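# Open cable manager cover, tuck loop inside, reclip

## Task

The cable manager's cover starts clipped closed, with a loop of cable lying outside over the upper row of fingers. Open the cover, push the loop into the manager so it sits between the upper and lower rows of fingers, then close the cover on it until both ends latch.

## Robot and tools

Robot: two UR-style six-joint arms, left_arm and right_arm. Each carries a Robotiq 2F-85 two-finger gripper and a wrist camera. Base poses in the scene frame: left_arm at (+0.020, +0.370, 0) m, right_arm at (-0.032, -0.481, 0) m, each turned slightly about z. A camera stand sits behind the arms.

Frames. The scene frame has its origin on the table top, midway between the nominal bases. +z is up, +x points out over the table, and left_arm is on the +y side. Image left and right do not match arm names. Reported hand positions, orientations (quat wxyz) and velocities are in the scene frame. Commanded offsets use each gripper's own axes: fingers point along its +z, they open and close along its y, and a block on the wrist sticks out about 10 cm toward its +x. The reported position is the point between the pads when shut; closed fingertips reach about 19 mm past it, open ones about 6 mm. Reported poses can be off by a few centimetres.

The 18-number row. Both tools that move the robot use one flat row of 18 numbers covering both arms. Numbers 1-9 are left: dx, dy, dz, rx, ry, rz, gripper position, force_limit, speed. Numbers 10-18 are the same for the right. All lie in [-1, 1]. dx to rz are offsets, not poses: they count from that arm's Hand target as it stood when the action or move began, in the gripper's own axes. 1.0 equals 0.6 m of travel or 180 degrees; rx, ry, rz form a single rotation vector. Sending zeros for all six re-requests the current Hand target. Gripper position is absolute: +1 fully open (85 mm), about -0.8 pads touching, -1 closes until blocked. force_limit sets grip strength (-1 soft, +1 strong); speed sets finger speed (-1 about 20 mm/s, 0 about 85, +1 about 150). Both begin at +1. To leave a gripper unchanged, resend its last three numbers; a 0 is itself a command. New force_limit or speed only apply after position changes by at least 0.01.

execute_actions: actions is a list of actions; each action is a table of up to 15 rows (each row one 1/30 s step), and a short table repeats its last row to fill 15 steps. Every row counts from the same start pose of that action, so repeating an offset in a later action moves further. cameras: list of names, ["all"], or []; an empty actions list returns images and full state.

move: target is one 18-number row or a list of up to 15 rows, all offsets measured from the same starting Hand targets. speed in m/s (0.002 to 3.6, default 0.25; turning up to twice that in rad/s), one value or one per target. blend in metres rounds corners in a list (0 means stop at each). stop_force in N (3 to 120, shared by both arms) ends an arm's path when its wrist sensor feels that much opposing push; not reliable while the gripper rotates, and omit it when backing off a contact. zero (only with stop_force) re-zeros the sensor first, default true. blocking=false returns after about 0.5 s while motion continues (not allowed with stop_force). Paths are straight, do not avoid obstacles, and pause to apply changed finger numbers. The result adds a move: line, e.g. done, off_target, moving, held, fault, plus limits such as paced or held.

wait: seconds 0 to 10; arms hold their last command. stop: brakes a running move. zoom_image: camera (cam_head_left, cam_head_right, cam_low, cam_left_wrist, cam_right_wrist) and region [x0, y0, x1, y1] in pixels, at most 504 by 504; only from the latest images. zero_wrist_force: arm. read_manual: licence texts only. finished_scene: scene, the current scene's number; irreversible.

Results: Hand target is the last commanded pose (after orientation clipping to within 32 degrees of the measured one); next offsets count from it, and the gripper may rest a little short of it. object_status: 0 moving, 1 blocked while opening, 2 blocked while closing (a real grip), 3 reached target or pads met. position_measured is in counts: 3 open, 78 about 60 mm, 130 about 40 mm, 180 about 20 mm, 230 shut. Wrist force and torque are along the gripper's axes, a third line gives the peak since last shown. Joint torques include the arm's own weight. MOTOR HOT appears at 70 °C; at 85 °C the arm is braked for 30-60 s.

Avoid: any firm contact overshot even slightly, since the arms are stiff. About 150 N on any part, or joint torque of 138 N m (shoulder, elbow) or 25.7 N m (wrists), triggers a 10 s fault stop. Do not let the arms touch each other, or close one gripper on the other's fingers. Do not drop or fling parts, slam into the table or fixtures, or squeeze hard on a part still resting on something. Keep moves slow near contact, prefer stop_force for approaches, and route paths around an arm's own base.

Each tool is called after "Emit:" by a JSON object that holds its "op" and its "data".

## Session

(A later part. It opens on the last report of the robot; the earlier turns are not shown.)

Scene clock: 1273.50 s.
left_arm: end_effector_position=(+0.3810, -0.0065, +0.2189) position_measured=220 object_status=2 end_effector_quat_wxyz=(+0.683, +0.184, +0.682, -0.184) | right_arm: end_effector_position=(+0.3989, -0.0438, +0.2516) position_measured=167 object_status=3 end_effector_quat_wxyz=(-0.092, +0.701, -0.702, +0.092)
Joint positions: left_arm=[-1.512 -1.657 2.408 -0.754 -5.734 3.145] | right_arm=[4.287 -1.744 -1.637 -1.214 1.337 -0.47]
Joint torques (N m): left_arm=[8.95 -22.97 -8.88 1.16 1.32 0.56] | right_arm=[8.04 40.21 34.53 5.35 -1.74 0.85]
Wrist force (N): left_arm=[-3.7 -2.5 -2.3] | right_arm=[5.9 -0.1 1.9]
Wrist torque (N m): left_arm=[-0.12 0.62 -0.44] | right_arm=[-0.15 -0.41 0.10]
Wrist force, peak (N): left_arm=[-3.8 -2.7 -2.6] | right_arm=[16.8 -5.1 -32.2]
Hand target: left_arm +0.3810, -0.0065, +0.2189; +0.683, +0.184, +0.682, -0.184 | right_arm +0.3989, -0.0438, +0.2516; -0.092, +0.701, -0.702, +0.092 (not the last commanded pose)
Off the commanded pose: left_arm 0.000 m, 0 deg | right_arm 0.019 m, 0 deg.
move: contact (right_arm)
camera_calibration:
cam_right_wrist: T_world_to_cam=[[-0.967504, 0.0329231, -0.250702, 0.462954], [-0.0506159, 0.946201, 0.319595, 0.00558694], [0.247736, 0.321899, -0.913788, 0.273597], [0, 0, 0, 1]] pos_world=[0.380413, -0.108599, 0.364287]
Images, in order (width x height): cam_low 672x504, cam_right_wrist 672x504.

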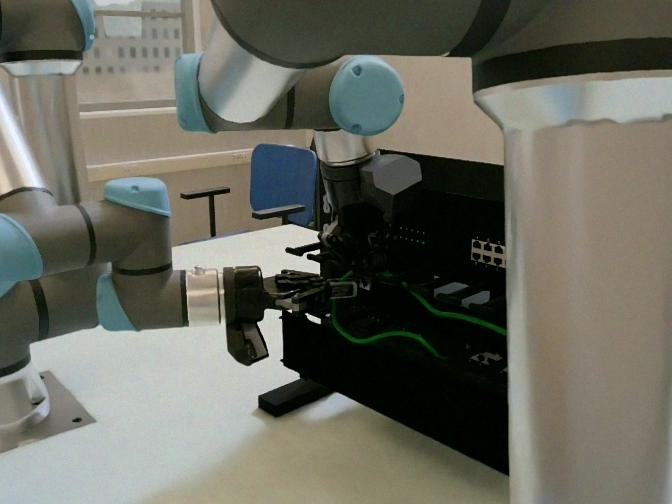

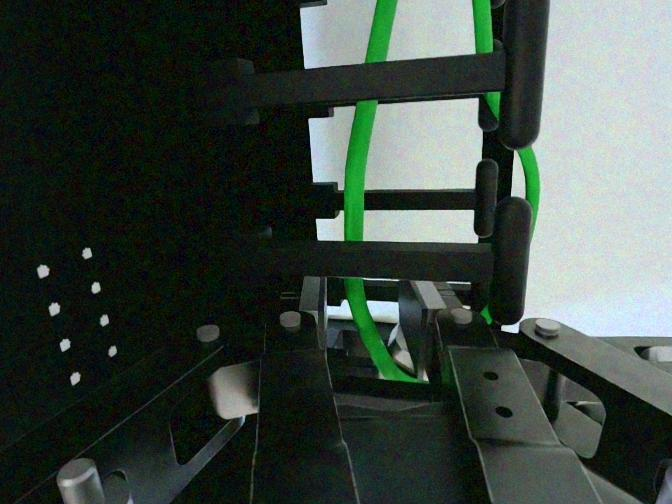

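Emit:
{"op": "move", "data": {"target": [[0,0,0,0,0,0,-1,-1,0,0,-0.005,-0.012,0,0,0,-0.3,-1,0],[0,0,0,0,0,0,-1,-1,0,0,-0.005,-0.012,0,0,0,-0.5,-1,0]], "speed": 0.05}}

Emit:
{"op": "move", "data": {"target": [0,0,0,0,0,0,-1,-1,0,0,0,0.037,0,0,0,-0.5,-1,0], "speed": 0.03, "stop_force": 8, "cameras": ["cam_right_wrist","cam_low"]}}

Emit:
{"op": "zoom_image", "data": {"camera": "cam_right_wrist", "region": [230, 200, 570, 420]}}

Emit:
{"op": "zoom_image", "data": {"camera": "cam_low", "region": [300, 240, 440, 360]}}

Scene clock: 1296.27 s.
left_arm: end_effector_position=(+0.3810, -0.0065, +0.2189) position_measured=220 object_status=2 end_effector_quat_wxyz=(+0.683, +0.184, +0.682, -0.184) | right_arm: end_effector_position=(+0.3999, -0.0438, +0.2593) position_measured=192 object_status=0 end_effector_quat_wxyz=(-0.092, +0.701, -0.702, +0.092)
Joint positions: left_arm=[-1.512 -1.657 2.408 -0.754 -5.734 3.145] | right_arm=[4.285 -1.742 -1.62 -1.233 1.337 -0.472]
Joint torques (N m): left_arm=[10.93 -23.67 -8.27 1.28 1.35 0.65] | right_arm=[0.53 26.22 10.62 5.34 1.99 0.78]
Wrist force (N): left_arm=[-3.6 -2.4 -2.1] | right_arm=[2.1 1.9 4.1]
Wrist torque (N m): left_arm=[-0.10 0.59 -0.44] | right_arm=[-0.04 -0.18 0.28]
Wrist force, peak (N): left_arm=[-3.8 -2.6 -2.5] | right_arm=[6.2 -0.1 2.0]
Hand target: left_arm +0.3810, -0.0065, +0.2189; +0.683, +0.184, +0.682, -0.184 | right_arm +0.3999, -0.0438, +0.2593; -0.092, +0.701, -0.702, +0.092
Off the commanded pose: left_arm 0.000 m, 0 deg | right_arm 0.000 m, 0 deg.
move: done

Scene clock: 1297.97 s.
left_arm: end_effector_position=(+0.3810, -0.0065, +0.2189) position_measured=220 object_status=2 end_effector_quat_wxyz=(+0.683, +0.184, +0.682, -0.184) | right_arm: end_effector_position=(+0.4025, -0.0438, +0.2497) position_measured=192 object_status=3 end_effector_quat_wxyz=(-0.092, +0.701, -0.702, +0.092)
Joint positions: left_arm=[-1.512 -1.657 2.408 -0.754 -5.734 3.145] | right_arm=[4.281 -1.751 -1.634 -1.208 1.337 -0.476]
Joint torques (N m): left_arm=[9.55 -24.24 -8.47 1.28 1.2 0.75] | right_arm=[6.22 42.04 34.89 5.26 -2.67 1.58]
Wrist force (N): left_arm=[-3.5 -2.5 -2.2] | right_arm=[2.5 1.4 4.0]
Wrist torque (N m): left_arm=[-0.10 0.57 -0.44] | right_arm=[-0.12 -0.23 0.19]
Wrist force, peak (N): left_arm=[-3.8 -2.6 -2.3] | right_arm=[22.8 10.4 -62.4]
Hand target: left_arm +0.3810, -0.0065, +0.2189; +0.683, +0.184, +0.682, -0.184 | right_arm +0.4025, -0.0438, +0.2497; -0.092, +0.701, -0.702, +0.092 (not the last commanded pose)
Off the commanded pose: left_arm 0.000 m, 0 deg | right_arm 0.012 m, 0 deg.
move: contact (right_arm)
camera_calibration:
cam_right_wrist: T_world_to_cam=[[-0.967504, 0.0329231, -0.250702, 0.465961], [-0.0506159, 0.946201, 0.319595, 0.00637639], [0.247736, 0.321899, -0.913788, 0.270969], [0, 0, 0, 1]] pos_world=[0.384013, -0.108599, 0.362387]
Images, in order (width x height): cam_low 672x504, cam_right_wrist 672x504.

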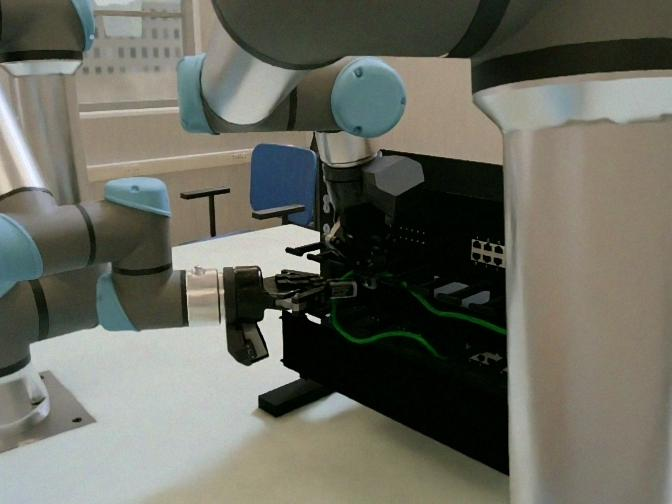

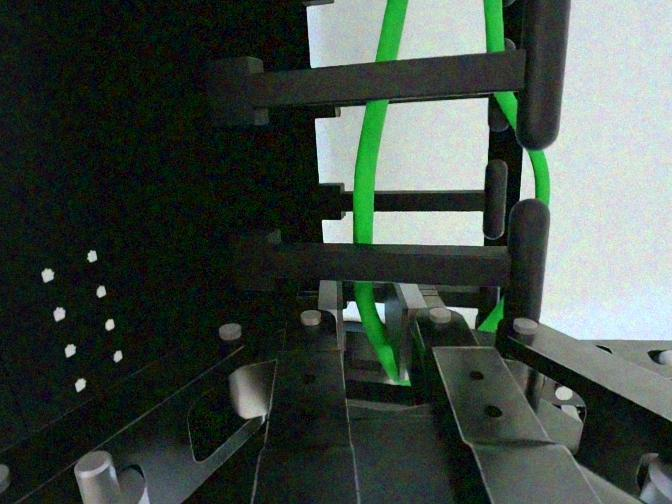

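Scaled by 1.482.

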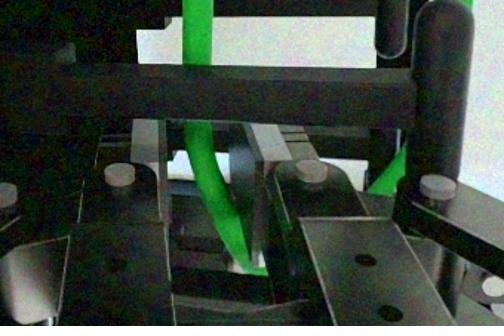

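Scaled by 3.600.

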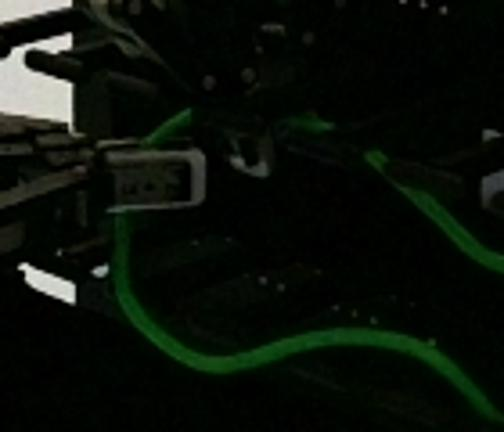

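Emit:
{"op": "move", "data": {"target": [[0,0,0,0,0,0,-1,-1,0,0,0,-0.002,0,0,0,-0.5,-1,0],[0,0,0,0,0,0,-1,-1,0,0,0,-0.002,0,0,0,-1,-1,-1]], "speed": 0.03, "cameras": ["cam_right_wrist","cam_low"]}}

Emit:
{"op": "zoom_image", "data": {"camera": "cam_right_wrist", "region": [230, 200, 570, 420]}}

Scene clock: 1306.90 s.
left_arm: end_effector_position=(+0.3810, -0.0065, +0.2189) position_measured=220 object_status=2 end_effector_quat_wxyz=(+0.683, +0.184, +0.682, -0.184) | right_arm: end_effector_position=(+0.4021, -0.0438, +0.2509) position_measured=216 object_status=0 end_effector_quat_wxyz=(-0.092, +0.701, -0.702, +0.092)
Joint positions: left_arm=[-1.512 -1.657 2.408 -0.754 -5.734 3.145] | right_arm=[4.282 -1.75 -1.632 -1.211 1.337 -0.475]
Joint torques (N m): left_arm=[10.79 -22.72 -8.14 0.94 1.09 0.7] | right_arm=[2.95 34.4 24.77 5.41 -3.59 0.77]
Wrist force (N): left_arm=[-6.4 -2.5 2.5] | right_arm=[0.0 5.9 5.2]
Wrist torque (N m): left_arm=[-0.12 0.76 -0.46] | right_arm=[-0.13 -0.11 0.06]
Wrist force, peak (N): left_arm=[-6.4 -2.7 2.8] | right_arm=[0.0 6.4 5.4]
Hand target: left_arm +0.3810, -0.0065, +0.2189; +0.683, +0.184, +0.682, -0.184 | right_arm +0.4021, -0.0438, +0.2509; -0.092, +0.701, -0.702, +0.092
Off the commanded pose: left_arm 0.000 m, 0 deg | right_arm 0.000 m, 0 deg.
move: done
camera_calibration:
cam_right_wrist: T_world_to_cam=[[-0.967504, 0.0329231, -0.250702, 0.465972], [-0.0506159, 0.946201, 0.319595, 0.00597769], [0.247736, 0.321899, -0.913788, 0.272139], [0, 0, 0, 1]] pos_world=[0.383713, -0.108599, 0.363587]
Images, in order (width x height): cam_low 672x504, cam_right_wrist 672x504.

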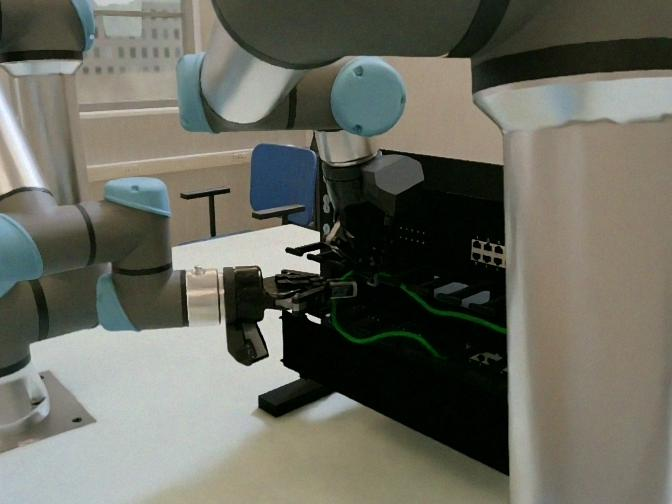

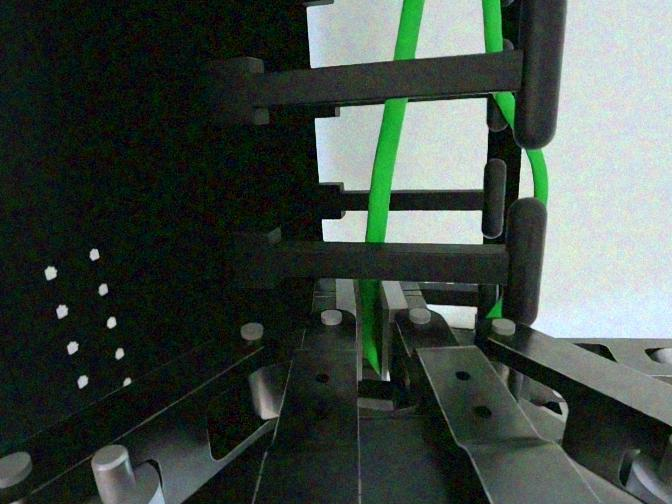

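Scaled by 1.482.

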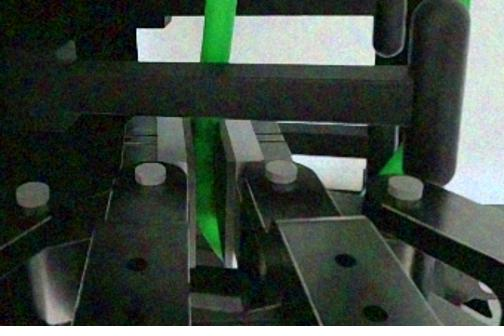

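Emit:
{"op": "move", "data": {"target": [[0,0,0,0,0,0,-0.62,-1,-1,0,0,0,0,0,0,-1,-1,-1],[0.006,0,-0.05,0,0,0,-0.62,-1,-1,0,0,0,0,0,0,-1,-1,-1]], "speed": 0.05, "cameras": ["cam_left_wrist"]}}

Emit:
{"op": "move", "data": {"target": [0,0,-0.2,0,0,0,-0.62,-1,-1,0,0,0,0,0,0,-1,-1,-1], "speed": 0.08, "cameras": ["cam_left_wrist","cam_right_wrist","cam_low"]}}

Scene clock: 1318.90 s.
left_arm: end_effector_position=(+0.3551, +0.0086, +0.2153) position_measured=207 object_status=3 end_effector_quat_wxyz=(+0.683, +0.184, +0.682, -0.184) | right_arm: end_effector_position=(+0.4021, -0.0438, +0.2509) position_measured=216 object_status=2 end_effector_quat_wxyz=(-0.092, +0.701, -0.702, +0.092)
Joint positions: left_arm=[-1.625 -1.726 2.478 -0.755 -5.846 3.145] | right_arm=[4.282 -1.75 -1.632 -1.211 1.337 -0.475]
Joint torques (N m): left_arm=[7.12 0.54 -22.43 1.99 1.01 0.95] | right_arm=[-3.78 26.19 16.24 5.71 0.08 -0.74]
Wrist force (N): left_arm=[-3.8 -2.4 6.2] | right_arm=[1.8 7.4 6.1]
Wrist torque (N m): left_arm=[-0.30 0.34 -0.55] | right_arm=[-0.11 -0.16 0.05]
Wrist force, peak (N): left_arm=[-5.5 -2.9 7.8] | right_arm=[0.1 8.9 7.1]
Hand target: left_arm +0.3551, +0.0086, +0.2153; +0.683, +0.184, +0.682, -0.184 | right_arm +0.4021, -0.0438, +0.2509; -0.092, +0.701, -0.702, +0.092
Off the commanded pose: left_arm 0.000 m, 0 deg | right_arm 0.000 m, 0 deg.
move: done
camera_calibration:
cam_left_wrist: T_world_to_cam=[[0.502949, 0.864293, -0.00627437, -0.174496], [-0.271302, 0.16476, 0.948287, -0.0871859], [0.820632, -0.475238, 0.317351, -0.231242], [0, 0, 0, 1]] pos_world=[0.253874, 0.0552852, 0.154967]
Images, in order (width x height): cam_left_wrist 672x504.

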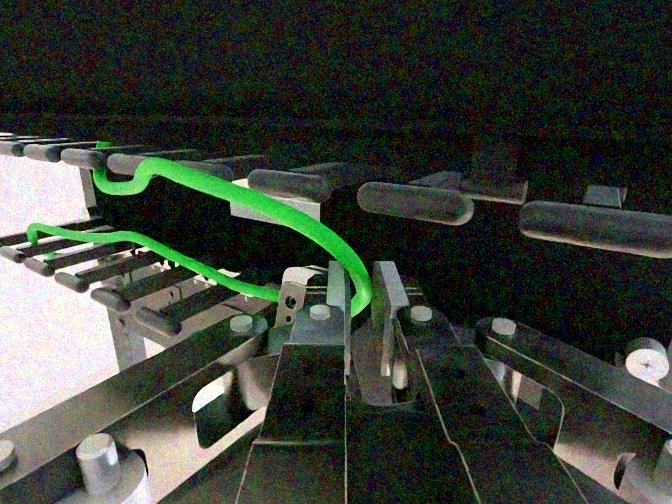

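Scene clock: 1321.00 s.
left_arm: end_effector_position=(+0.2653, +0.0530, +0.2124) position_measured=207 object_status=3 end_effector_quat_wxyz=(+0.666, +0.237, +0.666, -0.237) | right_arm: end_effector_position=(+0.4021, -0.0438, +0.2509) position_measured=216 object_status=2 end_effector_quat_wxyz=(-0.092, +0.701, -0.702, +0.092)
Joint positions: left_arm=[-2.217 -2.223 2.724 -0.548 -6.282 3.189] | right_arm=[4.282 -1.75 -1.632 -1.211 1.337 -0.475]
Joint torques (N m): left_arm=[5.92 18.11 -21.7 -1.05 2.04 -1.33] | right_arm=[-1.6 32.46 15.56 5.76 -1.26 -0.7]
Wrist force (N): left_arm=[1.2 -1.0 -0.7] | right_arm=[5.4 1.7 3.6]
Wrist torque (N m): left_arm=[-0.20 0.26 -0.46] | right_arm=[-0.10 -0.34 0.16]
Wrist force, peak (N): left_arm=[-5.3 -3.1 9.5] | right_arm=[0.2 8.6 6.6]
Hand target: left_arm +0.2513, +0.0688, +0.2151; +0.683, +0.184, +0.682, -0.184 | right_arm +0.4021, -0.0438, +0.2509; -0.092, +0.701, -0.702, +0.092
Off the commanded pose: left_arm 0.021 m, 9 deg | right_arm 0.000 m, 0 deg.
joint sent to its limit (left arm) — joint 5 (wrist 2), lower limit. The joint targets are off in position and orientation.
move: off_target (left_arm)
camera_calibration:
cam_left_wrist: T_world_to_cam=[[0.631777, 0.775126, -0.00608655, -0.197259], [-0.241335, 0.204153, 0.948725, -0.126294], [0.736624, -0.597914, 0.316044, -0.106457], [0, 0, 0, 1]] pos_world=[0.172563, 0.115031, 0.152263]
cam_right_wrist: T_world_to_cam=[[-0.967509, 0.0330144, -0.25067, 0.465972], [-0.0505222, 0.946198, 0.319619, 0.00593292], [0.247736, 0.321899, -0.913788, 0.27214], [0, 0, 0, 1]] pos_world=[0.383713, -0.108599, 0.363587]
Images, in order (width x height): cam_low 672x504, cam_left_wrist 672x504, cam_right_wrist 672x504.

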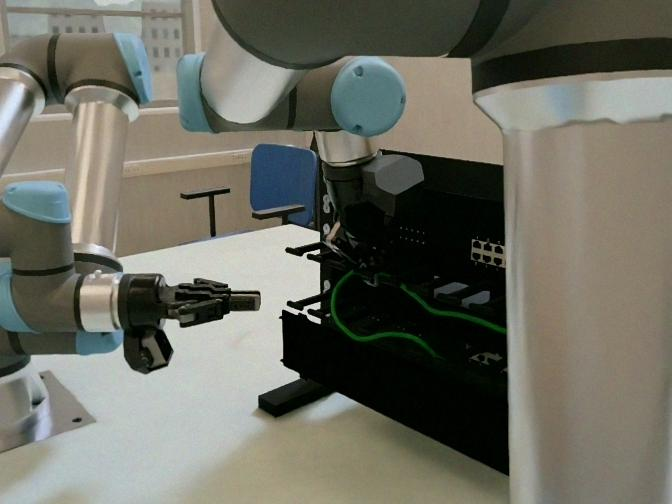

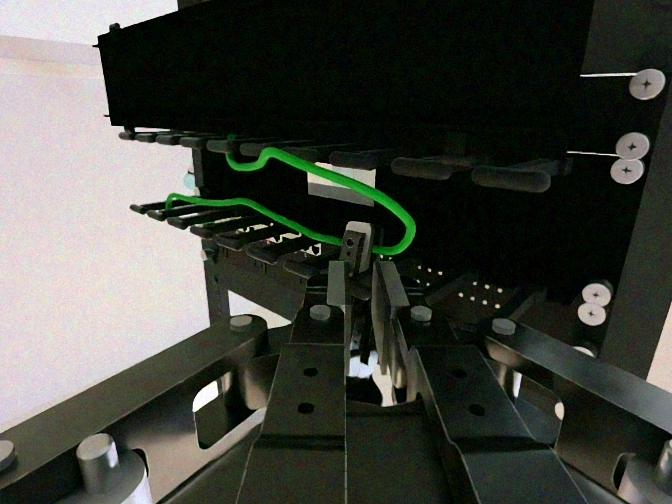

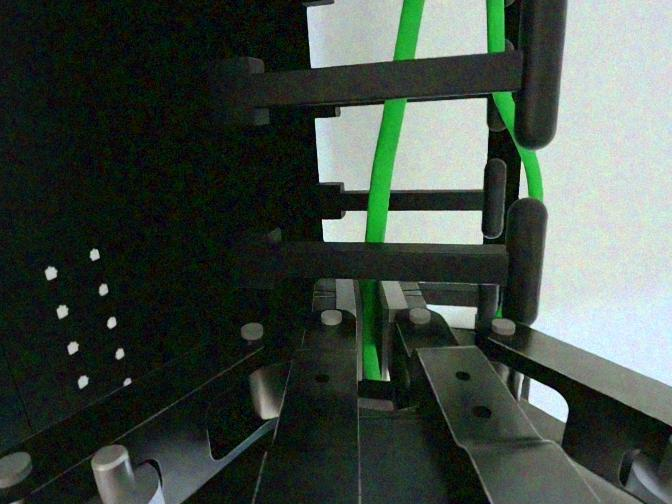

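Emit:
{"op": "move", "data": {"target": [[-0.125,-0.0115,0.043,0,0,0,-0.8,-1,0,0,0,0,0,0,0,-1,-1,-1],[-0.125,-0.04,0.059,0.333,0,0,-0.8,-1,0,0,0,0,0,0,0,-1,-1,-1]], "speed": 0.15, "cameras": ["cam_low"]}}

Scene clock: 1347.60 s.
left_arm: end_effector_position=(+0.2698, +0.0303, +0.2902) position_measured=229 object_status=3 end_effector_quat_wxyz=(+0.500, +0.501, +0.499, -0.500) | right_arm: end_effector_position=(+0.4021, -0.0438, +0.2509) position_measured=216 object_status=2 end_effector_quat_wxyz=(-0.092, +0.701, -0.702, +0.092)
Joint positions: left_arm=[-0.813 -1.86 2.337 -0.478 -3.989 3.143] | right_arm=[4.282 -1.75 -1.632 -1.211 1.337 -0.475]
Joint torques (N m): left_arm=[-4.57 -9.56 -15.81 0.37 1.81 -0.94] | right_arm=[4.09 42.16 16.3 5.38 -2.6 -0.86]
Wrist force (N): left_arm=[1.2 -1.2 -0.4] | right_arm=[5.3 1.4 3.7]
Wrist torque (N m): left_arm=[-0.23 0.27 -0.42] | right_arm=[-0.14 -0.32 0.16]
Wrist force, peak (N): left_arm=[3.4 -0.7 -0.7] | right_arm=[5.4 1.5 3.9]
Hand target: left_arm +0.2698, +0.0303, +0.2901; +0.500, +0.501, +0.499, -0.500 | right_arm +0.4021, -0.0438, +0.2509; -0.092, +0.701, -0.702, +0.092
Off the commanded pose: left_arm 0.000 m, 0 deg | right_arm 0.000 m, 0 deg.
move: done
Images, in order (width x height): cam_low 672x504.

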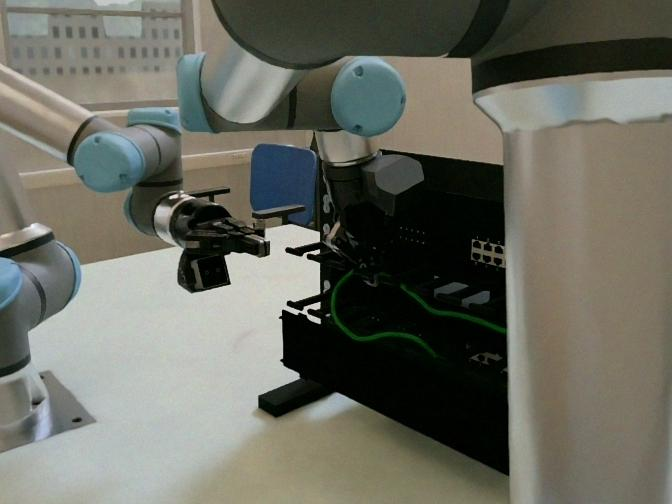

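Emit:
{"op": "move", "data": {"target": [[0.067,0.017,-0.25,0,0,0,-0.8,-1,0,0,0,0,0,0,0,-1,-1,-1],[0.272,0.183,-0.266,0,0,0,-0.8,-1,0,0,0,0,0,0,0,-1,-1,-1]], "speed": 0.2, "cameras": ["cam_left_wrist"]}}

Scene clock: 1358.23 s.
left_arm: end_effector_position=(+0.3800, +0.1898, +0.1271) position_measured=229 object_status=3 end_effector_quat_wxyz=(+0.500, +0.501, +0.499, -0.500) | right_arm: end_effector_position=(+0.4021, -0.0438, +0.2509) position_measured=216 object_status=2 end_effector_quat_wxyz=(-0.092, +0.701, -0.702, +0.092)
Joint positions: left_arm=[-0.124 -1.23 2.261 -1.033 -3.3 3.141] | right_arm=[4.282 -1.75 -1.632 -1.211 1.337 -0.475]
Joint torques (N m): left_arm=[-13.2 -15.03 -19.09 -2.34 -1.89 0.69] | right_arm=[3.69 41.3 16.57 5.29 -2.82 -0.7]
Wrist force (N): left_arm=[1.1 -1.0 -0.3] | right_arm=[5.3 1.6 3.7]
Wrist torque (N m): left_arm=[-0.21 0.28 -0.37] | right_arm=[-0.12 -0.32 0.17]
Wrist force, peak (N): left_arm=[2.0 -0.8 -3.1] | right_arm=[5.5 1.7 3.7]
Hand target: left_arm +0.3800, +0.1897, +0.1271; +0.500, +0.501, +0.499, -0.500 | right_arm +0.4021, -0.0438, +0.2509; -0.092, +0.701, -0.702, +0.092
Off the commanded pose: left_arm 0.000 m, 0 deg | right_arm 0.000 m, 0 deg.
move: done
camera_calibration:
cam_left_wrist: T_world_to_cam=[[0.999983, -0.0021562, -0.00539022, -0.368728], [0.00579547, 0.31625, 0.948658, -0.160738], [-0.000340836, -0.948674, 0.316257, 0.264454], [0, 0, 0, 1]] pos_world=[0.369744, 0.300919, 0.0668622]
Images, in order (width x height): cam_left_wrist 672x504.

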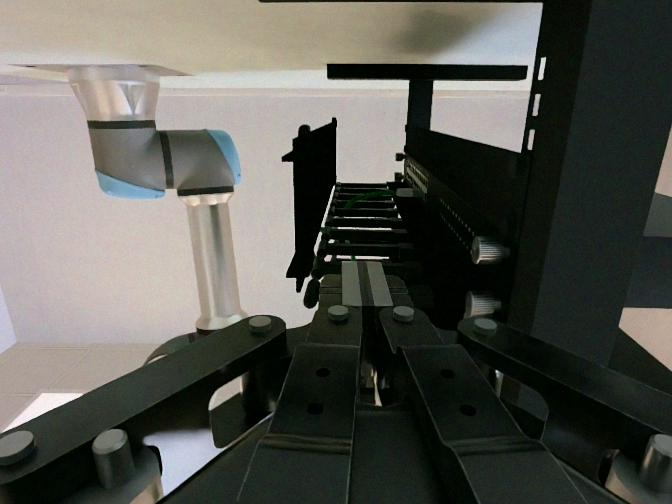

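Emit:
{"op": "move", "data": {"target": [0,0,0.19,0,0,0,-0.8,-1,0,0,0,0,0,0,0,-1,-1,-1], "speed": 0.06, "stop_force": 10}}

Emit:
{"op": "move", "data": {"target": [[0.003,-0.08,0,0,0,0,-0.8,-1,0,0,0,0,0,0,0,-1,-1,-1],[-0.02,-0.118,0,0,0,0,-0.8,-1,0,0,0,0,0,0,0,-1,-1,-1],[-0.04,-0.132,0,0,0,0,-0.8,-1,0,0,0,0,0,0,0,-1,-1,-1],[-0.08,-0.138,0,0,0,0,-0.8,-1,0,0,0,0,0,0,0,-1,-1,-1],[-0.113,-0.135,0,0,0,0,-0.8,-1,0,0,0,0,0,0,0,-1,-1,-1]], "speed": 0.05, "stop_force": 15, "cameras": ["cam_left_wrist","cam_low","cam_right_wrist","cam_head_left"]}}

Scene clock: 1376.70 s.
left_arm: end_effector_position=(+0.3799, +0.0757, +0.1271) position_measured=229 object_status=3 end_effector_quat_wxyz=(+0.500, +0.501, +0.499, -0.500) | right_arm: end_effector_position=(+0.4021, -0.0438, +0.2509) position_measured=216 object_status=2 end_effector_quat_wxyz=(-0.092, +0.701, -0.702, +0.092)
Joint positions: left_arm=[-0.444 -1.241 2.279 -1.039 -3.619 3.143] | right_arm=[4.282 -1.75 -1.632 -1.211 1.337 -0.475]
Joint torques (N m): left_arm=[12.61 -35.79 -4.85 -2.4 -1.32 0.76] | right_arm=[3.91 41.95 15.87 5.2 -2.67 -0.92]
Wrist force (N): left_arm=[1.2 -1.0 -0.5] | right_arm=[5.2 1.5 3.9]
Wrist torque (N m): left_arm=[-0.21 0.26 -0.47] | right_arm=[-0.12 -0.31 0.16]
Wrist force, peak (N): left_arm=[1.1 -1.2 -1.1] | right_arm=[5.4 1.7 3.9]
Hand target: left_arm +0.3799, +0.0757, +0.1271; +0.500, +0.501, +0.499, -0.500 | right_arm +0.4021, -0.0438, +0.2509; -0.092, +0.701, -0.702, +0.092
Off the commanded pose: left_arm 0.000 m, 0 deg | right_arm 0.000 m, 0 deg.
move: done

Scene clock: 1380.53 s.
left_arm: end_effector_position=(+0.2988, +0.0759, +0.1948) position_measured=229 object_status=3 end_effector_quat_wxyz=(+0.500, +0.501, +0.499, -0.500) | right_arm: end_effector_position=(+0.4021, -0.0438, +0.2509) position_measured=216 object_status=2 end_effector_quat_wxyz=(-0.092, +0.701, -0.702, +0.092)
Joint positions: left_arm=[-0.589 -1.601 2.444 -0.844 -3.764 3.143] | right_arm=[4.282 -1.75 -1.632 -1.211 1.337 -0.475]
Joint torques (N m): left_arm=[-8.8 -4.23 -7.53 -0.1 -1.71 -1.25] | right_arm=[5.51 42.19 16.24 4.98 -2.61 -0.72]
Wrist force (N): left_arm=[2.0 -2.0 -0.4] | right_arm=[5.2 1.2 3.4]
Wrist torque (N m): left_arm=[-0.24 0.24 -0.48] | right_arm=[-0.15 -0.32 0.17]
Wrist force, peak (N): left_arm=[3.5 -2.0 -0.5] | right_arm=[5.5 1.6 3.7]
Hand target: left_arm +0.2988, +0.0758, +0.1948; +0.500, +0.501, +0.499, -0.500 | right_arm +0.4021, -0.0438, +0.2509; -0.092, +0.701, -0.702, +0.092
Off the commanded pose: left_arm 0.000 m, 0 deg | right_arm 0.000 m, 0 deg.
move: done
camera_calibration:
cam_left_wrist: T_world_to_cam=[[0.999984, -0.00218448, -0.00516841, -0.287535], [0.00559399, 0.31625, 0.948659, -0.188413], [-0.000437814, -0.948673, 0.316257, 0.13499], [0, 0, 0, 1]] pos_world=[0.288644, 0.187019, 0.134562]
cam_right_wrist: T_world_to_cam=[[-0.967504, 0.0329231, -0.250702, 0.465972], [-0.0506159, 0.946201, 0.319595, 0.00597769], [0.247736, 0.321899, -0.913788, 0.272139], [0, 0, 0, 1]] pos_world=[0.383713, -0.108599, 0.363587]
Images, in order (width x height): cam_head_left 672x504, cam_low 672x504, cam_left_wrist 672x504, cam_right_wrist 672x504.

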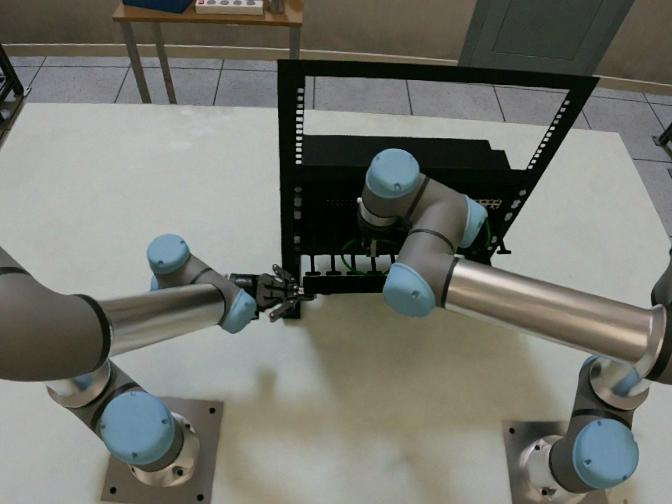

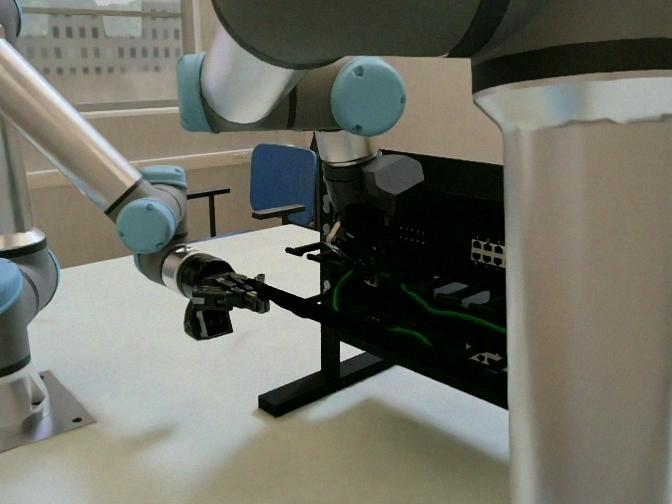

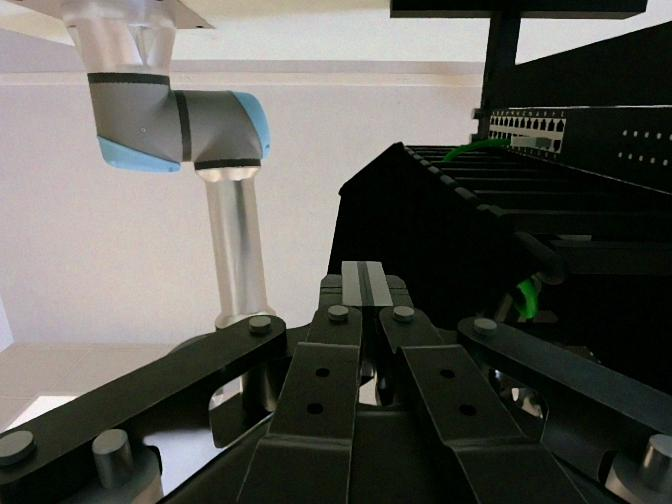

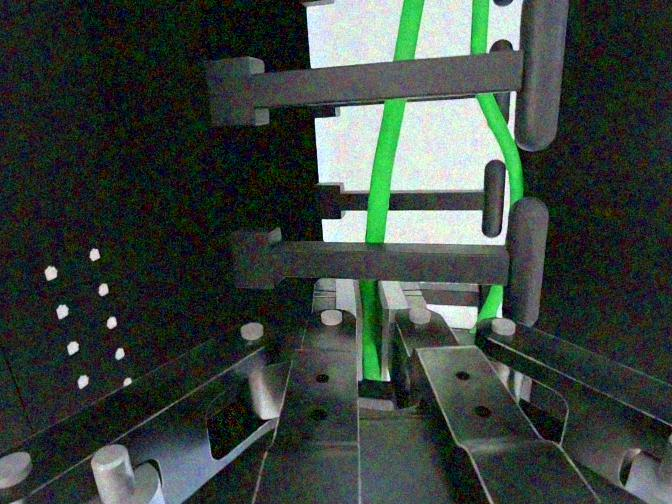

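Emit:
{"op": "move", "data": {"target": [[-0.04,0.0245,0,0,0,0,-0.8,-1,0,0,0,0,0,0,0,-1,-1,-1],[-0.049,0.048,0,0,0,0,-0.8,-1,0,0,0,0,0,0,0,-1,-1,-1],[-0.05,0.085,0,0,0,0,-0.8,-1,0,0,0,0,0,0,0,-1,-1,-1]], "speed": 0.03, "stop_force": 15, "cameras": ["cam_left_wrist","cam_low","cam_right_wrist"]}}

Scene clock: 1392.63 s.
left_arm: end_effector_position=(+0.3078, +0.0759, +0.2096) position_measured=229 object_status=3 end_effector_quat_wxyz=(+0.500, +0.501, +0.499, -0.500) | right_arm: end_effector_position=(+0.4021, -0.0438, +0.2509) position_measured=216 object_status=2 end_effector_quat_wxyz=(-0.092, +0.701, -0.702, +0.092)
Joint positions: left_arm=[-0.568 -1.614 2.402 -0.788 -3.743 3.142] | right_arm=[4.282 -1.75 -1.632 -1.211 1.337 -0.475]
Joint torques (N m): left_arm=[-10.72 -6.42 -32.18 -1.3 -4.46 0.21] | right_arm=[5.08 42.24 17.01 4.82 -2.64 -0.72]
Wrist force (N): left_arm=[7.7 -15.6 -3.7] | right_arm=[5.1 1.4 3.6]
Wrist torque (N m): left_arm=[-0.39 0.00 -0.42] | right_arm=[-0.09 -0.31 0.17]
Wrist force, peak (N): left_arm=[15.3 -14.8 -0.4] | right_arm=[5.3 1.4 3.8]
Hand target: left_arm +0.3078, +0.0759, +0.2096; +0.500, +0.501, +0.499, -0.500 (not the last commanded pose) | right_arm +0.4021, -0.0438, +0.2509; -0.092, +0.701, -0.702, +0.092
Off the commanded pose: left_arm 0.045 m, 0 deg | right_arm 0.000 m, 0 deg.
move: contact (left_arm); path passed 0 of 3 targets
camera_calibration:
cam_left_wrist: T_world_to_cam=[[0.999982, -0.00237767, -0.00541757, -0.296384], [0.00589146, 0.316248, 0.948658, -0.202655], [-0.000542304, -0.948674, 0.316257, 0.130218], [0, 0, 0, 1]] pos_world=[0.297643, 0.186919, 0.149462]
cam_right_wrist: T_world_to_cam=[[-0.967504, 0.0329231, -0.250702, 0.465972], [-0.0506159, 0.946201, 0.319595, 0.00597769], [0.247736, 0.321899, -0.913788, 0.272139], [0, 0, 0, 1]] pos_world=[0.383713, -0.108599, 0.363587]
Images, in order (width x height): cam_low 672x504, cam_left_wrist 672x504, cam_right_wrist 672x504.

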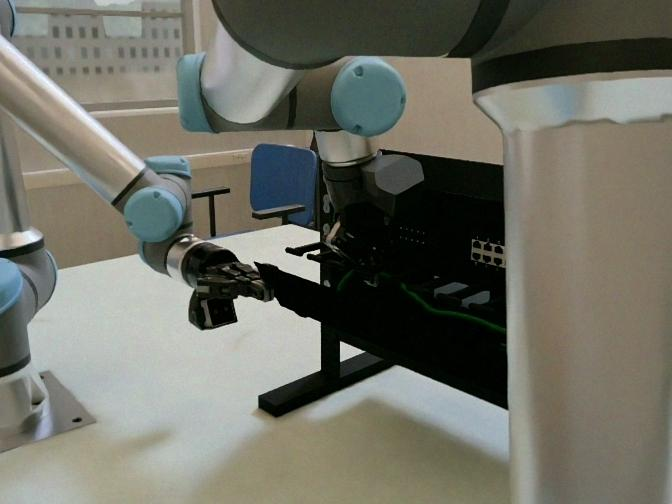

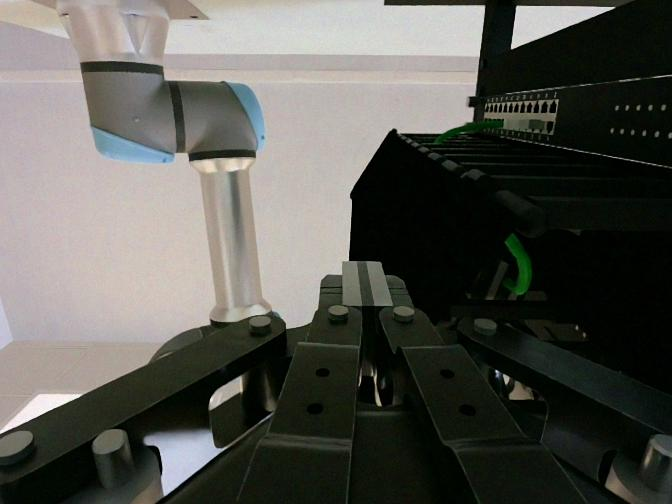

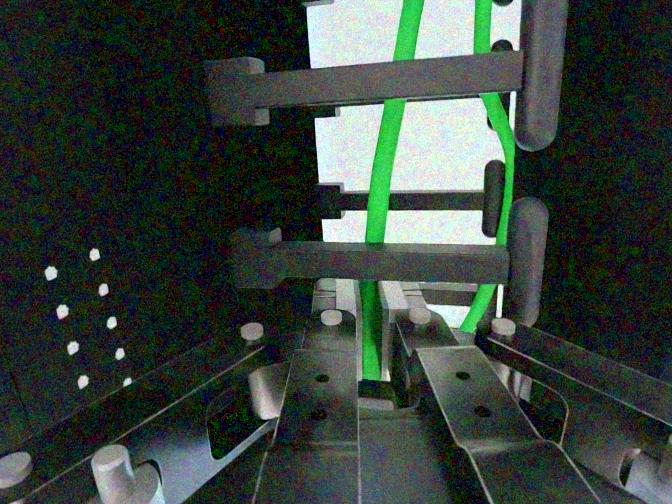

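Emit:
{"op": "move", "data": {"target": [[-0.017,0.02,0,0,0,0,-0.8,-1,0,0,0,0,0,0,0,-1,-1,-1],[-0.027,0.06,0,0,0,0,-0.8,-1,0,0,0,0,0,0,0,-1,-1,-1]], "speed": 0.02, "stop_force": 25, "cameras": ["cam_left_wrist","cam_right_wrist"]}}

Emit:
{"op": "zoom_image", "data": {"camera": "cam_left_wrist", "region": [330, 120, 600, 320]}}

Emit:
{"op": "zoom_image", "data": {"camera": "cam_right_wrist", "region": [430, 0, 600, 340]}}

Scene clock: 1408.27 s.
left_arm: end_effector_position=(+0.3122, +0.0758, +0.2135) position_measured=229 object_status=3 end_effector_quat_wxyz=(+0.500, +0.501, +0.499, -0.500) | right_arm: end_effector_position=(+0.4021, -0.0438, +0.2509) position_measured=216 object_status=2 end_effector_quat_wxyz=(-0.092, +0.701, -0.702, +0.092)
Joint positions: left_arm=[-0.558 -1.611 2.385 -0.774 -3.733 3.142] | right_arm=[4.282 -1.75 -1.632 -1.211 1.337 -0.475]
Joint torques (N m): left_arm=[-2.38 -30.84 -42.35 -4.64 -9.51 0.58] | right_arm=[5.05 41.16 16.25 4.77 -2.53 -0.73]
Wrist force (N): left_arm=[14.9 -40.6 0.7] | right_arm=[5.2 1.2 3.7]
Wrist torque (N m): left_arm=[-0.48 -0.24 -0.33] | right_arm=[-0.11 -0.32 0.18]
Wrist force, peak (N): left_arm=[15.4 -45.0 7.0] | right_arm=[5.4 1.2 3.7]
Hand target: left_arm +0.3122, +0.0758, +0.2135; +0.500, +0.501, +0.499, -0.500 (not the last commanded pose) | right_arm +0.4021, -0.0438, +0.2509; -0.092, +0.701, -0.702, +0.092
Off the commanded pose: left_arm 0.034 m, 0 deg | right_arm 0.000 m, 0 deg.
move: contact (left_arm); path passed 0 of 2 targets
camera_calibration:
cam_left_wrist: T_world_to_cam=[[0.99998, -0.00276015, -0.00560211, -0.300761], [0.00618749, 0.316245, 0.948657, -0.20647], [-0.000846795, -0.948673, 0.316256, 0.12908], [0, 0, 0, 1]] pos_world=[0.302142, 0.18692, 0.153363]
cam_right_wrist: T_world_to_cam=[[-0.967504, 0.0329231, -0.250702, 0.465972], [-0.0506159, 0.946201, 0.319595, 0.00597769], [0.247736, 0.321899, -0.913788, 0.272139], [0, 0, 0, 1]] pos_world=[0.383713, -0.108599, 0.363587]
Images, in order (width x height): cam_left_wrist 672x504, cam_right_wrist 672x504.

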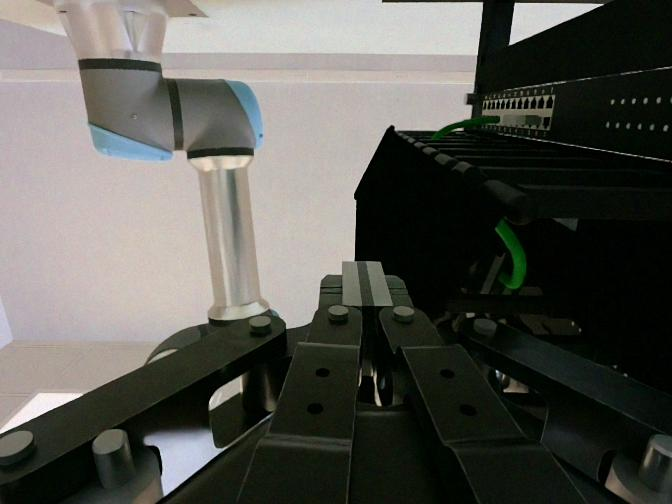

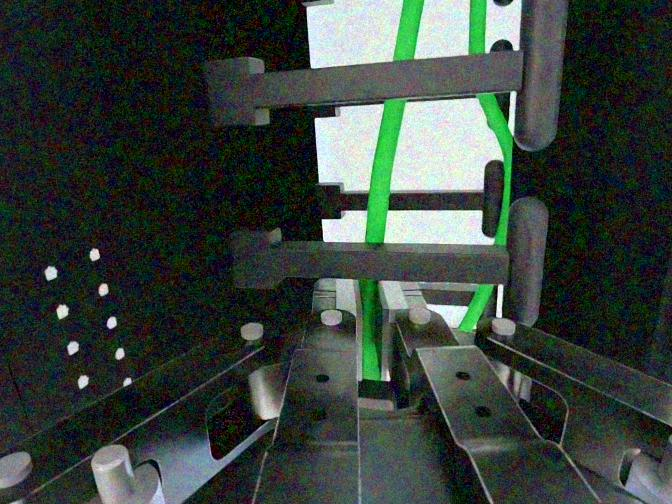

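Scaled by 1.867.

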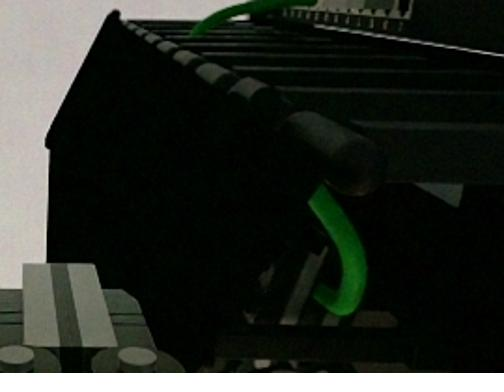

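Scaled by 1.482.

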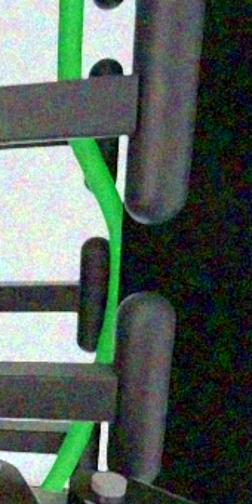

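Emit:
{"op": "move", "data": {"target": [[0.02,-0.03,0,0,0,0,-0.8,-1,0,0,0,0,0,0,0,-1,-1,-1],[0.02,-0.03,0,0,0,0,-0.8,-1,0,0,-0.008,-0.022,0,0,0,-1,-1,-1],[0,0,0,0,0,0,-0.8,-1,0,0,-0.008,-0.022,0,0,0,-1,-1,-1]], "speed": 0.04, "cameras": ["cam_left_wrist","cam_right_wrist"]}}

Emit:
{"op": "zoom_image", "data": {"camera": "cam_right_wrist", "region": [430, 0, 600, 340]}}

Scene clock: 1430.07 s.
left_arm: end_effector_position=(+0.3123, +0.0759, +0.2134) position_measured=229 object_status=3 end_effector_quat_wxyz=(+0.500, +0.501, +0.499, -0.500) end_effector_velocity=(-0.001, +0.000, -0.001) end_effector_angular_velocity=(-0.001, -0.002, +0.001) | right_arm: end_effector_position=(+0.4034, -0.0438, +0.2649) position_measured=216 object_status=2 end_effector_quat_wxyz=(-0.092, +0.701, -0.702, +0.092)
Joint positions: left_arm=[-0.558 -1.611 2.385 -0.774 -3.733 3.142] | right_arm=[4.28 -1.744 -1.602 -1.246 1.337 -0.477]
Joint velocities: left_arm=[-0.003 -0.001 0.004 -0.005 -0.004 0.001] | right_arm=[within noise]
Joint torques (N m): left_arm=[-3.95 -29.88 -22.82 -7.56 -10.85 0.98] | right_arm=[-12.55 66.11 30.69 10.38 -9.24 0.69]
Wrist force (N): left_arm=[12.0 -39.5 -0.2] | right_arm=[-4.7 22.8 40.8]
Wrist torque (N m): left_arm=[-0.76 -0.25 -0.29] | right_arm=[-0.12 -0.16 0.40]
Wrist force, peak (N): left_arm=[15.2 -41.0 -0.1] | right_arm=[-3.2 23.9 49.7]
Hand target: left_arm +0.3122, +0.0758, +0.2135; +0.500, +0.501, +0.499, -0.500 | right_arm +0.4034, -0.0438, +0.2649; -0.092, +0.701, -0.702, +0.092
Off the commanded pose: left_arm 0.000 m, 0 deg | right_arm 0.000 m, 0 deg.
move: done
camera_calibration:
cam_left_wrist: T_world_to_cam=[[0.999979, -0.00276375, -0.00591956, -0.300711], [0.00648961, 0.316034, 0.948726, -0.206469], [-0.000751259, -0.948744, 0.316045, 0.129223], [0, 0, 0, 1]] pos_world=[0.302142, 0.18702, 0.153262]
cam_right_wrist: T_world_to_cam=[[-0.967504, 0.0329231, -0.250702, 0.470642], [-0.0506159, 0.946201, 0.319595, 0.0015641], [0.247736, 0.321899, -0.913788, 0.284635], [0, 0, 0, 1]] pos_world=[0.384913, -0.108599, 0.377587]
Images, in order (width x height): cam_left_wrist 672x504, cam_right_wrist 672x504.

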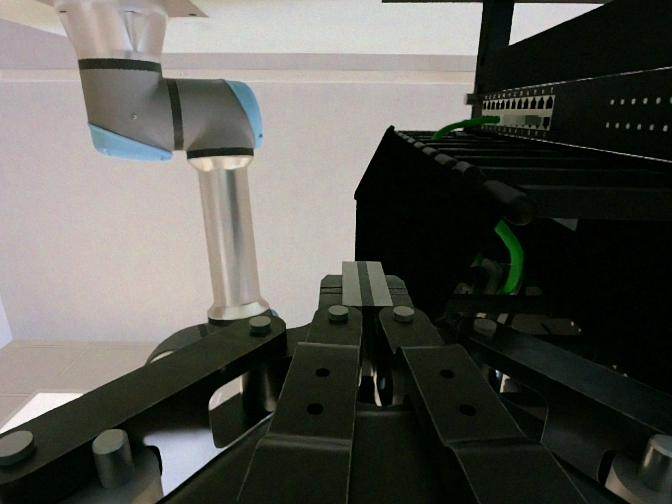

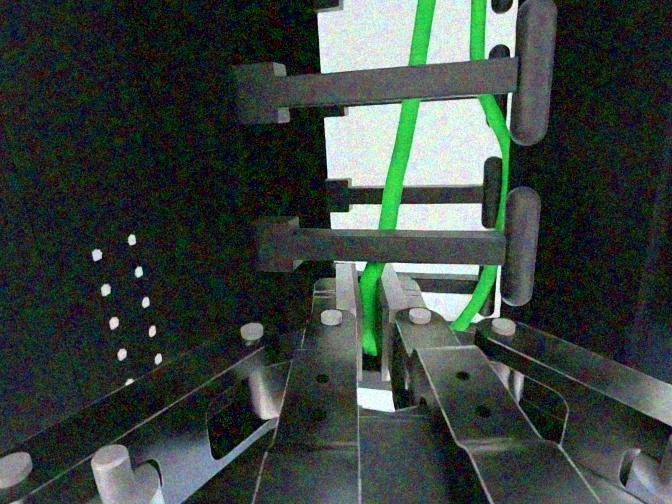

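Scaled by 1.482.

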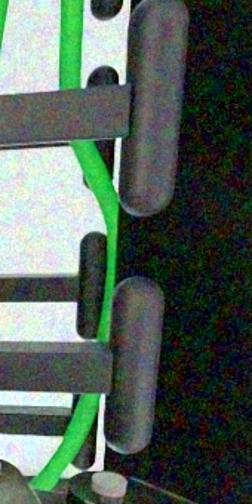

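Emit:
{"op": "move", "data": {"target": [[0.03,-0.04,0,0,0,0,-0.8,-1,0,0,0.008,0.022,0,0,0,-1,-1,-1],[0.06,-0.04,0,0,0,0,-0.8,-1,0,-0.01,-0.008,0.024,0,0,0,-1,-1,-1]], "speed": 0.04, "cameras": ["cam_right_wrist"]}}

Emit:
{"op": "zoom_image", "data": {"camera": "cam_right_wrist", "region": [430, 0, 600, 340]}}

Scene clock: 1453.57 s.
left_arm: end_effector_position=(+0.2882, +0.0759, +0.1774) position_measured=229 object_status=3 end_effector_quat_wxyz=(+0.500, +0.501, +0.499, -0.500) | right_arm: end_effector_position=(+0.4118, -0.0378, +0.2522) position_measured=216 object_status=2 end_effector_quat_wxyz=(-0.092, +0.701, -0.702, +0.092)
Joint positions: left_arm=[-0.614 -1.578 2.492 -0.913 -3.789 3.142] | right_arm=[4.271 -1.775 -1.599 -1.217 1.338 -0.486]
Joint torques (N m): left_arm=[14.93 -27.33 -24.61 0.59 1.9 -1.35] | right_arm=[7.86 42.71 11.04 4.1 2.22 1.28]
Wrist force (N): left_arm=[2.7 -2.3 -1.7] | right_arm=[6.0 1.9 3.7]
Wrist torque (N m): left_arm=[-0.39 0.26 -0.43] | right_arm=[-0.08 -0.37 0.24]
Wrist force, peak (N): left_arm=[12.8 -39.5 -0.7] | right_arm=[-4.6 22.9 41.1]
Hand target: left_arm +0.2883, +0.0759, +0.1775; +0.500, +0.501, +0.499, -0.500 | right_arm +0.4117, -0.0378, +0.2522; -0.092, +0.701, -0.702, +0.092
Off the commanded pose: left_arm 0.000 m, 0 deg | right_arm 0.000 m, 0 deg.
move: done
camera_calibration:
cam_right_wrist: T_world_to_cam=[[-0.967537, 0.0329513, -0.250571, 0.475356], [-0.0505176, 0.946238, 0.319501, 0.000370632], [0.247627, 0.321787, -0.913856, 0.269074], [0, 0, 0, 1]] pos_world=[0.393313, -0.102599, 0.364887]
Images, in order (width x height): cam_right_wrist 672x504.

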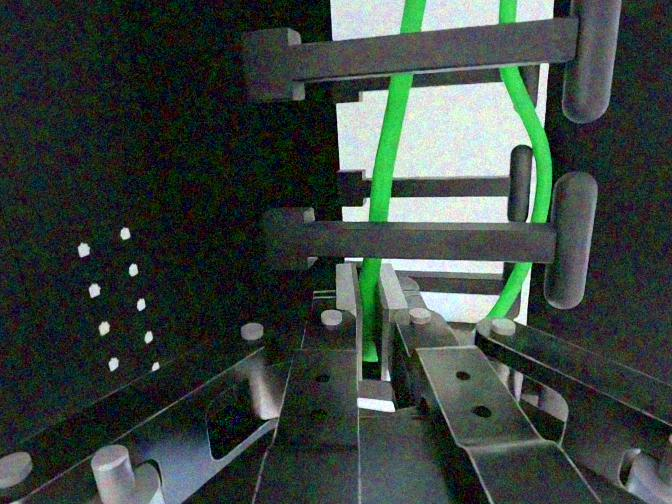

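Scaled by 1.482.

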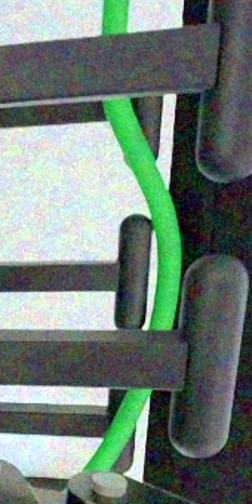

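Emit:
{"op": "move", "data": {"target": [[0.064,0.035,0,0,0,0,-0.8,-1,0,0,0,0,0,0,0,-1,-1,-1],[0.0875,0.073,0,0,0,0,-0.8,-1,0,0,0,0,0,0,0,-1,-1,-1],[0.084,0.15,0,0,0,0,-0.8,-1,0,0,0,0,0,0,0,-1,-1,-1],[0.084,0.15,-0.17,0,0,0,-0.8,-1,0,0,0,0,0,0,0,-1,-1,-1]], "speed": 0.1}}

Emit:
{"op": "move", "data": {"target": [[-0.1,-0.05,-0.05,0,0,0,-0.8,-1,0,0,0,0,0,0,0,-1,-1,-1],[-0.25,-0.167,0.08,0,0,0,-0.8,-1,0,0,0,0,0,0,0,-1,-1,-1],[-0.26,-0.17,0.28,0,0,0,-0.8,-1,0,0,0,0,0,0,0,-1,-1,-1]], "blend": 0.02, "speed": 0.2, "cameras": ["cam_head_left","cam_left_wrist"]}}

Scene clock: 1487.93 s.
left_arm: end_effector_position=(+0.3786, +0.1776, +0.1271) position_measured=229 object_status=3 end_effector_quat_wxyz=(+0.500, +0.501, +0.499, -0.500) | right_arm: end_effector_position=(+0.4117, -0.0378, +0.2522) position_measured=216 object_status=2 end_effector_quat_wxyz=(-0.092, +0.701, -0.702, +0.092)
Joint positions: left_arm=[-0.16 -1.236 2.271 -1.036 -3.335 3.141] | right_arm=[4.271 -1.775 -1.599 -1.217 1.338 -0.486]
Joint torques (N m): left_arm=[4.94 -37.35 -3.11 1.14 0.83 1.04] | right_arm=[6.99 43.55 11.9 5.67 -1.99 1.42]
Wrist force (N): left_arm=[0.9 -1.8 -1.8] | right_arm=[5.9 2.0 3.8]
Wrist torque (N m): left_arm=[-0.34 0.29 -0.45] | right_arm=[-0.05 -0.34 0.22]
Wrist force, peak (N): left_arm=[4.1 -1.2 -1.9] | right_arm=[6.1 2.1 3.7]
Hand target: left_arm +0.3785, +0.1777, +0.1272; +0.500, +0.501, +0.499, -0.500 | right_arm +0.4117, -0.0378, +0.2522; -0.092, +0.701, -0.702, +0.092
Off the commanded pose: left_arm 0.000 m, 0 deg | right_arm 0.000 m, 0 deg.
move: done

Scene clock: 1490.10 s.
left_arm: end_effector_position=(+0.2760, +0.0099, +0.2831) position_measured=229 object_status=3 end_effector_quat_wxyz=(+0.500, +0.501, +0.499, -0.500) | right_arm: end_effector_position=(+0.4117, -0.0378, +0.2522) position_measured=216 object_status=2 end_effector_quat_wxyz=(-0.092, +0.701, -0.702, +0.092)
Joint positions: left_arm=[-0.848 -1.806 2.321 -0.515 -4.023 3.143] | right_arm=[4.271 -1.775 -1.599 -1.217 1.338 -0.486]
Joint torques (N m): left_arm=[-12.26 -14.35 -16.93 0.1 -2.3 0.17] | right_arm=[7.24 42.02 11.68 5.73 -2.02 1.26]
Wrist force (N): left_arm=[0.9 -2.0 -1.8] | right_arm=[5.9 1.9 3.5]
Wrist torque (N m): left_arm=[-0.37 0.31 -0.46] | right_arm=[-0.08 -0.33 0.23]
Wrist force, peak (N): left_arm=[0.5 -1.8 -3.5] | right_arm=[6.1 1.9 3.7]
Hand target: left_arm +0.2760, +0.0099, +0.2831; +0.500, +0.501, +0.499, -0.500 | right_arm +0.4117, -0.0378, +0.2522; -0.092, +0.701, -0.702, +0.092
Off the commanded pose: left_arm 0.000 m, 0 deg | right_arm 0.000 m, 0 deg.
move: done
camera_calibration:
cam_left_wrist: T_world_to_cam=[[0.99998, -0.00285464, -0.0055694, -0.26435], [0.00618634, 0.316245, 0.948658, -0.251337], [-0.000946788, -0.948673, 0.316256, 0.0445785], [0, 0, 0, 1]] pos_world=[0.265942, 0.12102, 0.222862]
Images, in order (width x height): cam_head_left 672x504, cam_left_wrist 672x504.

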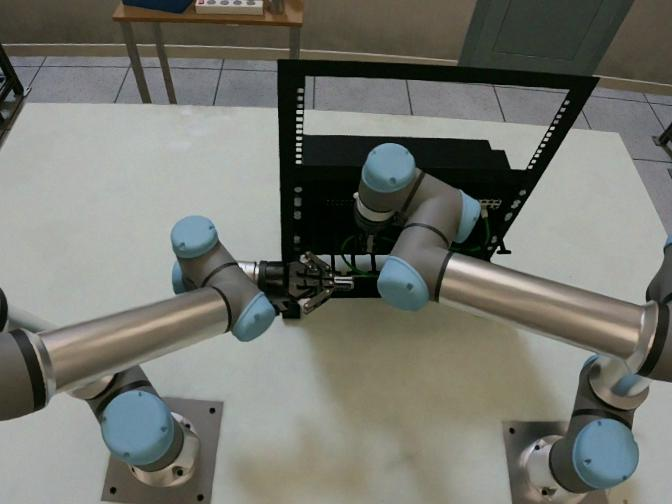

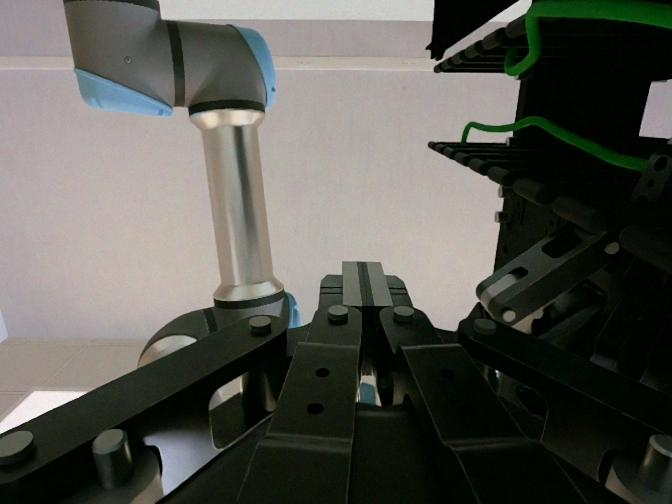

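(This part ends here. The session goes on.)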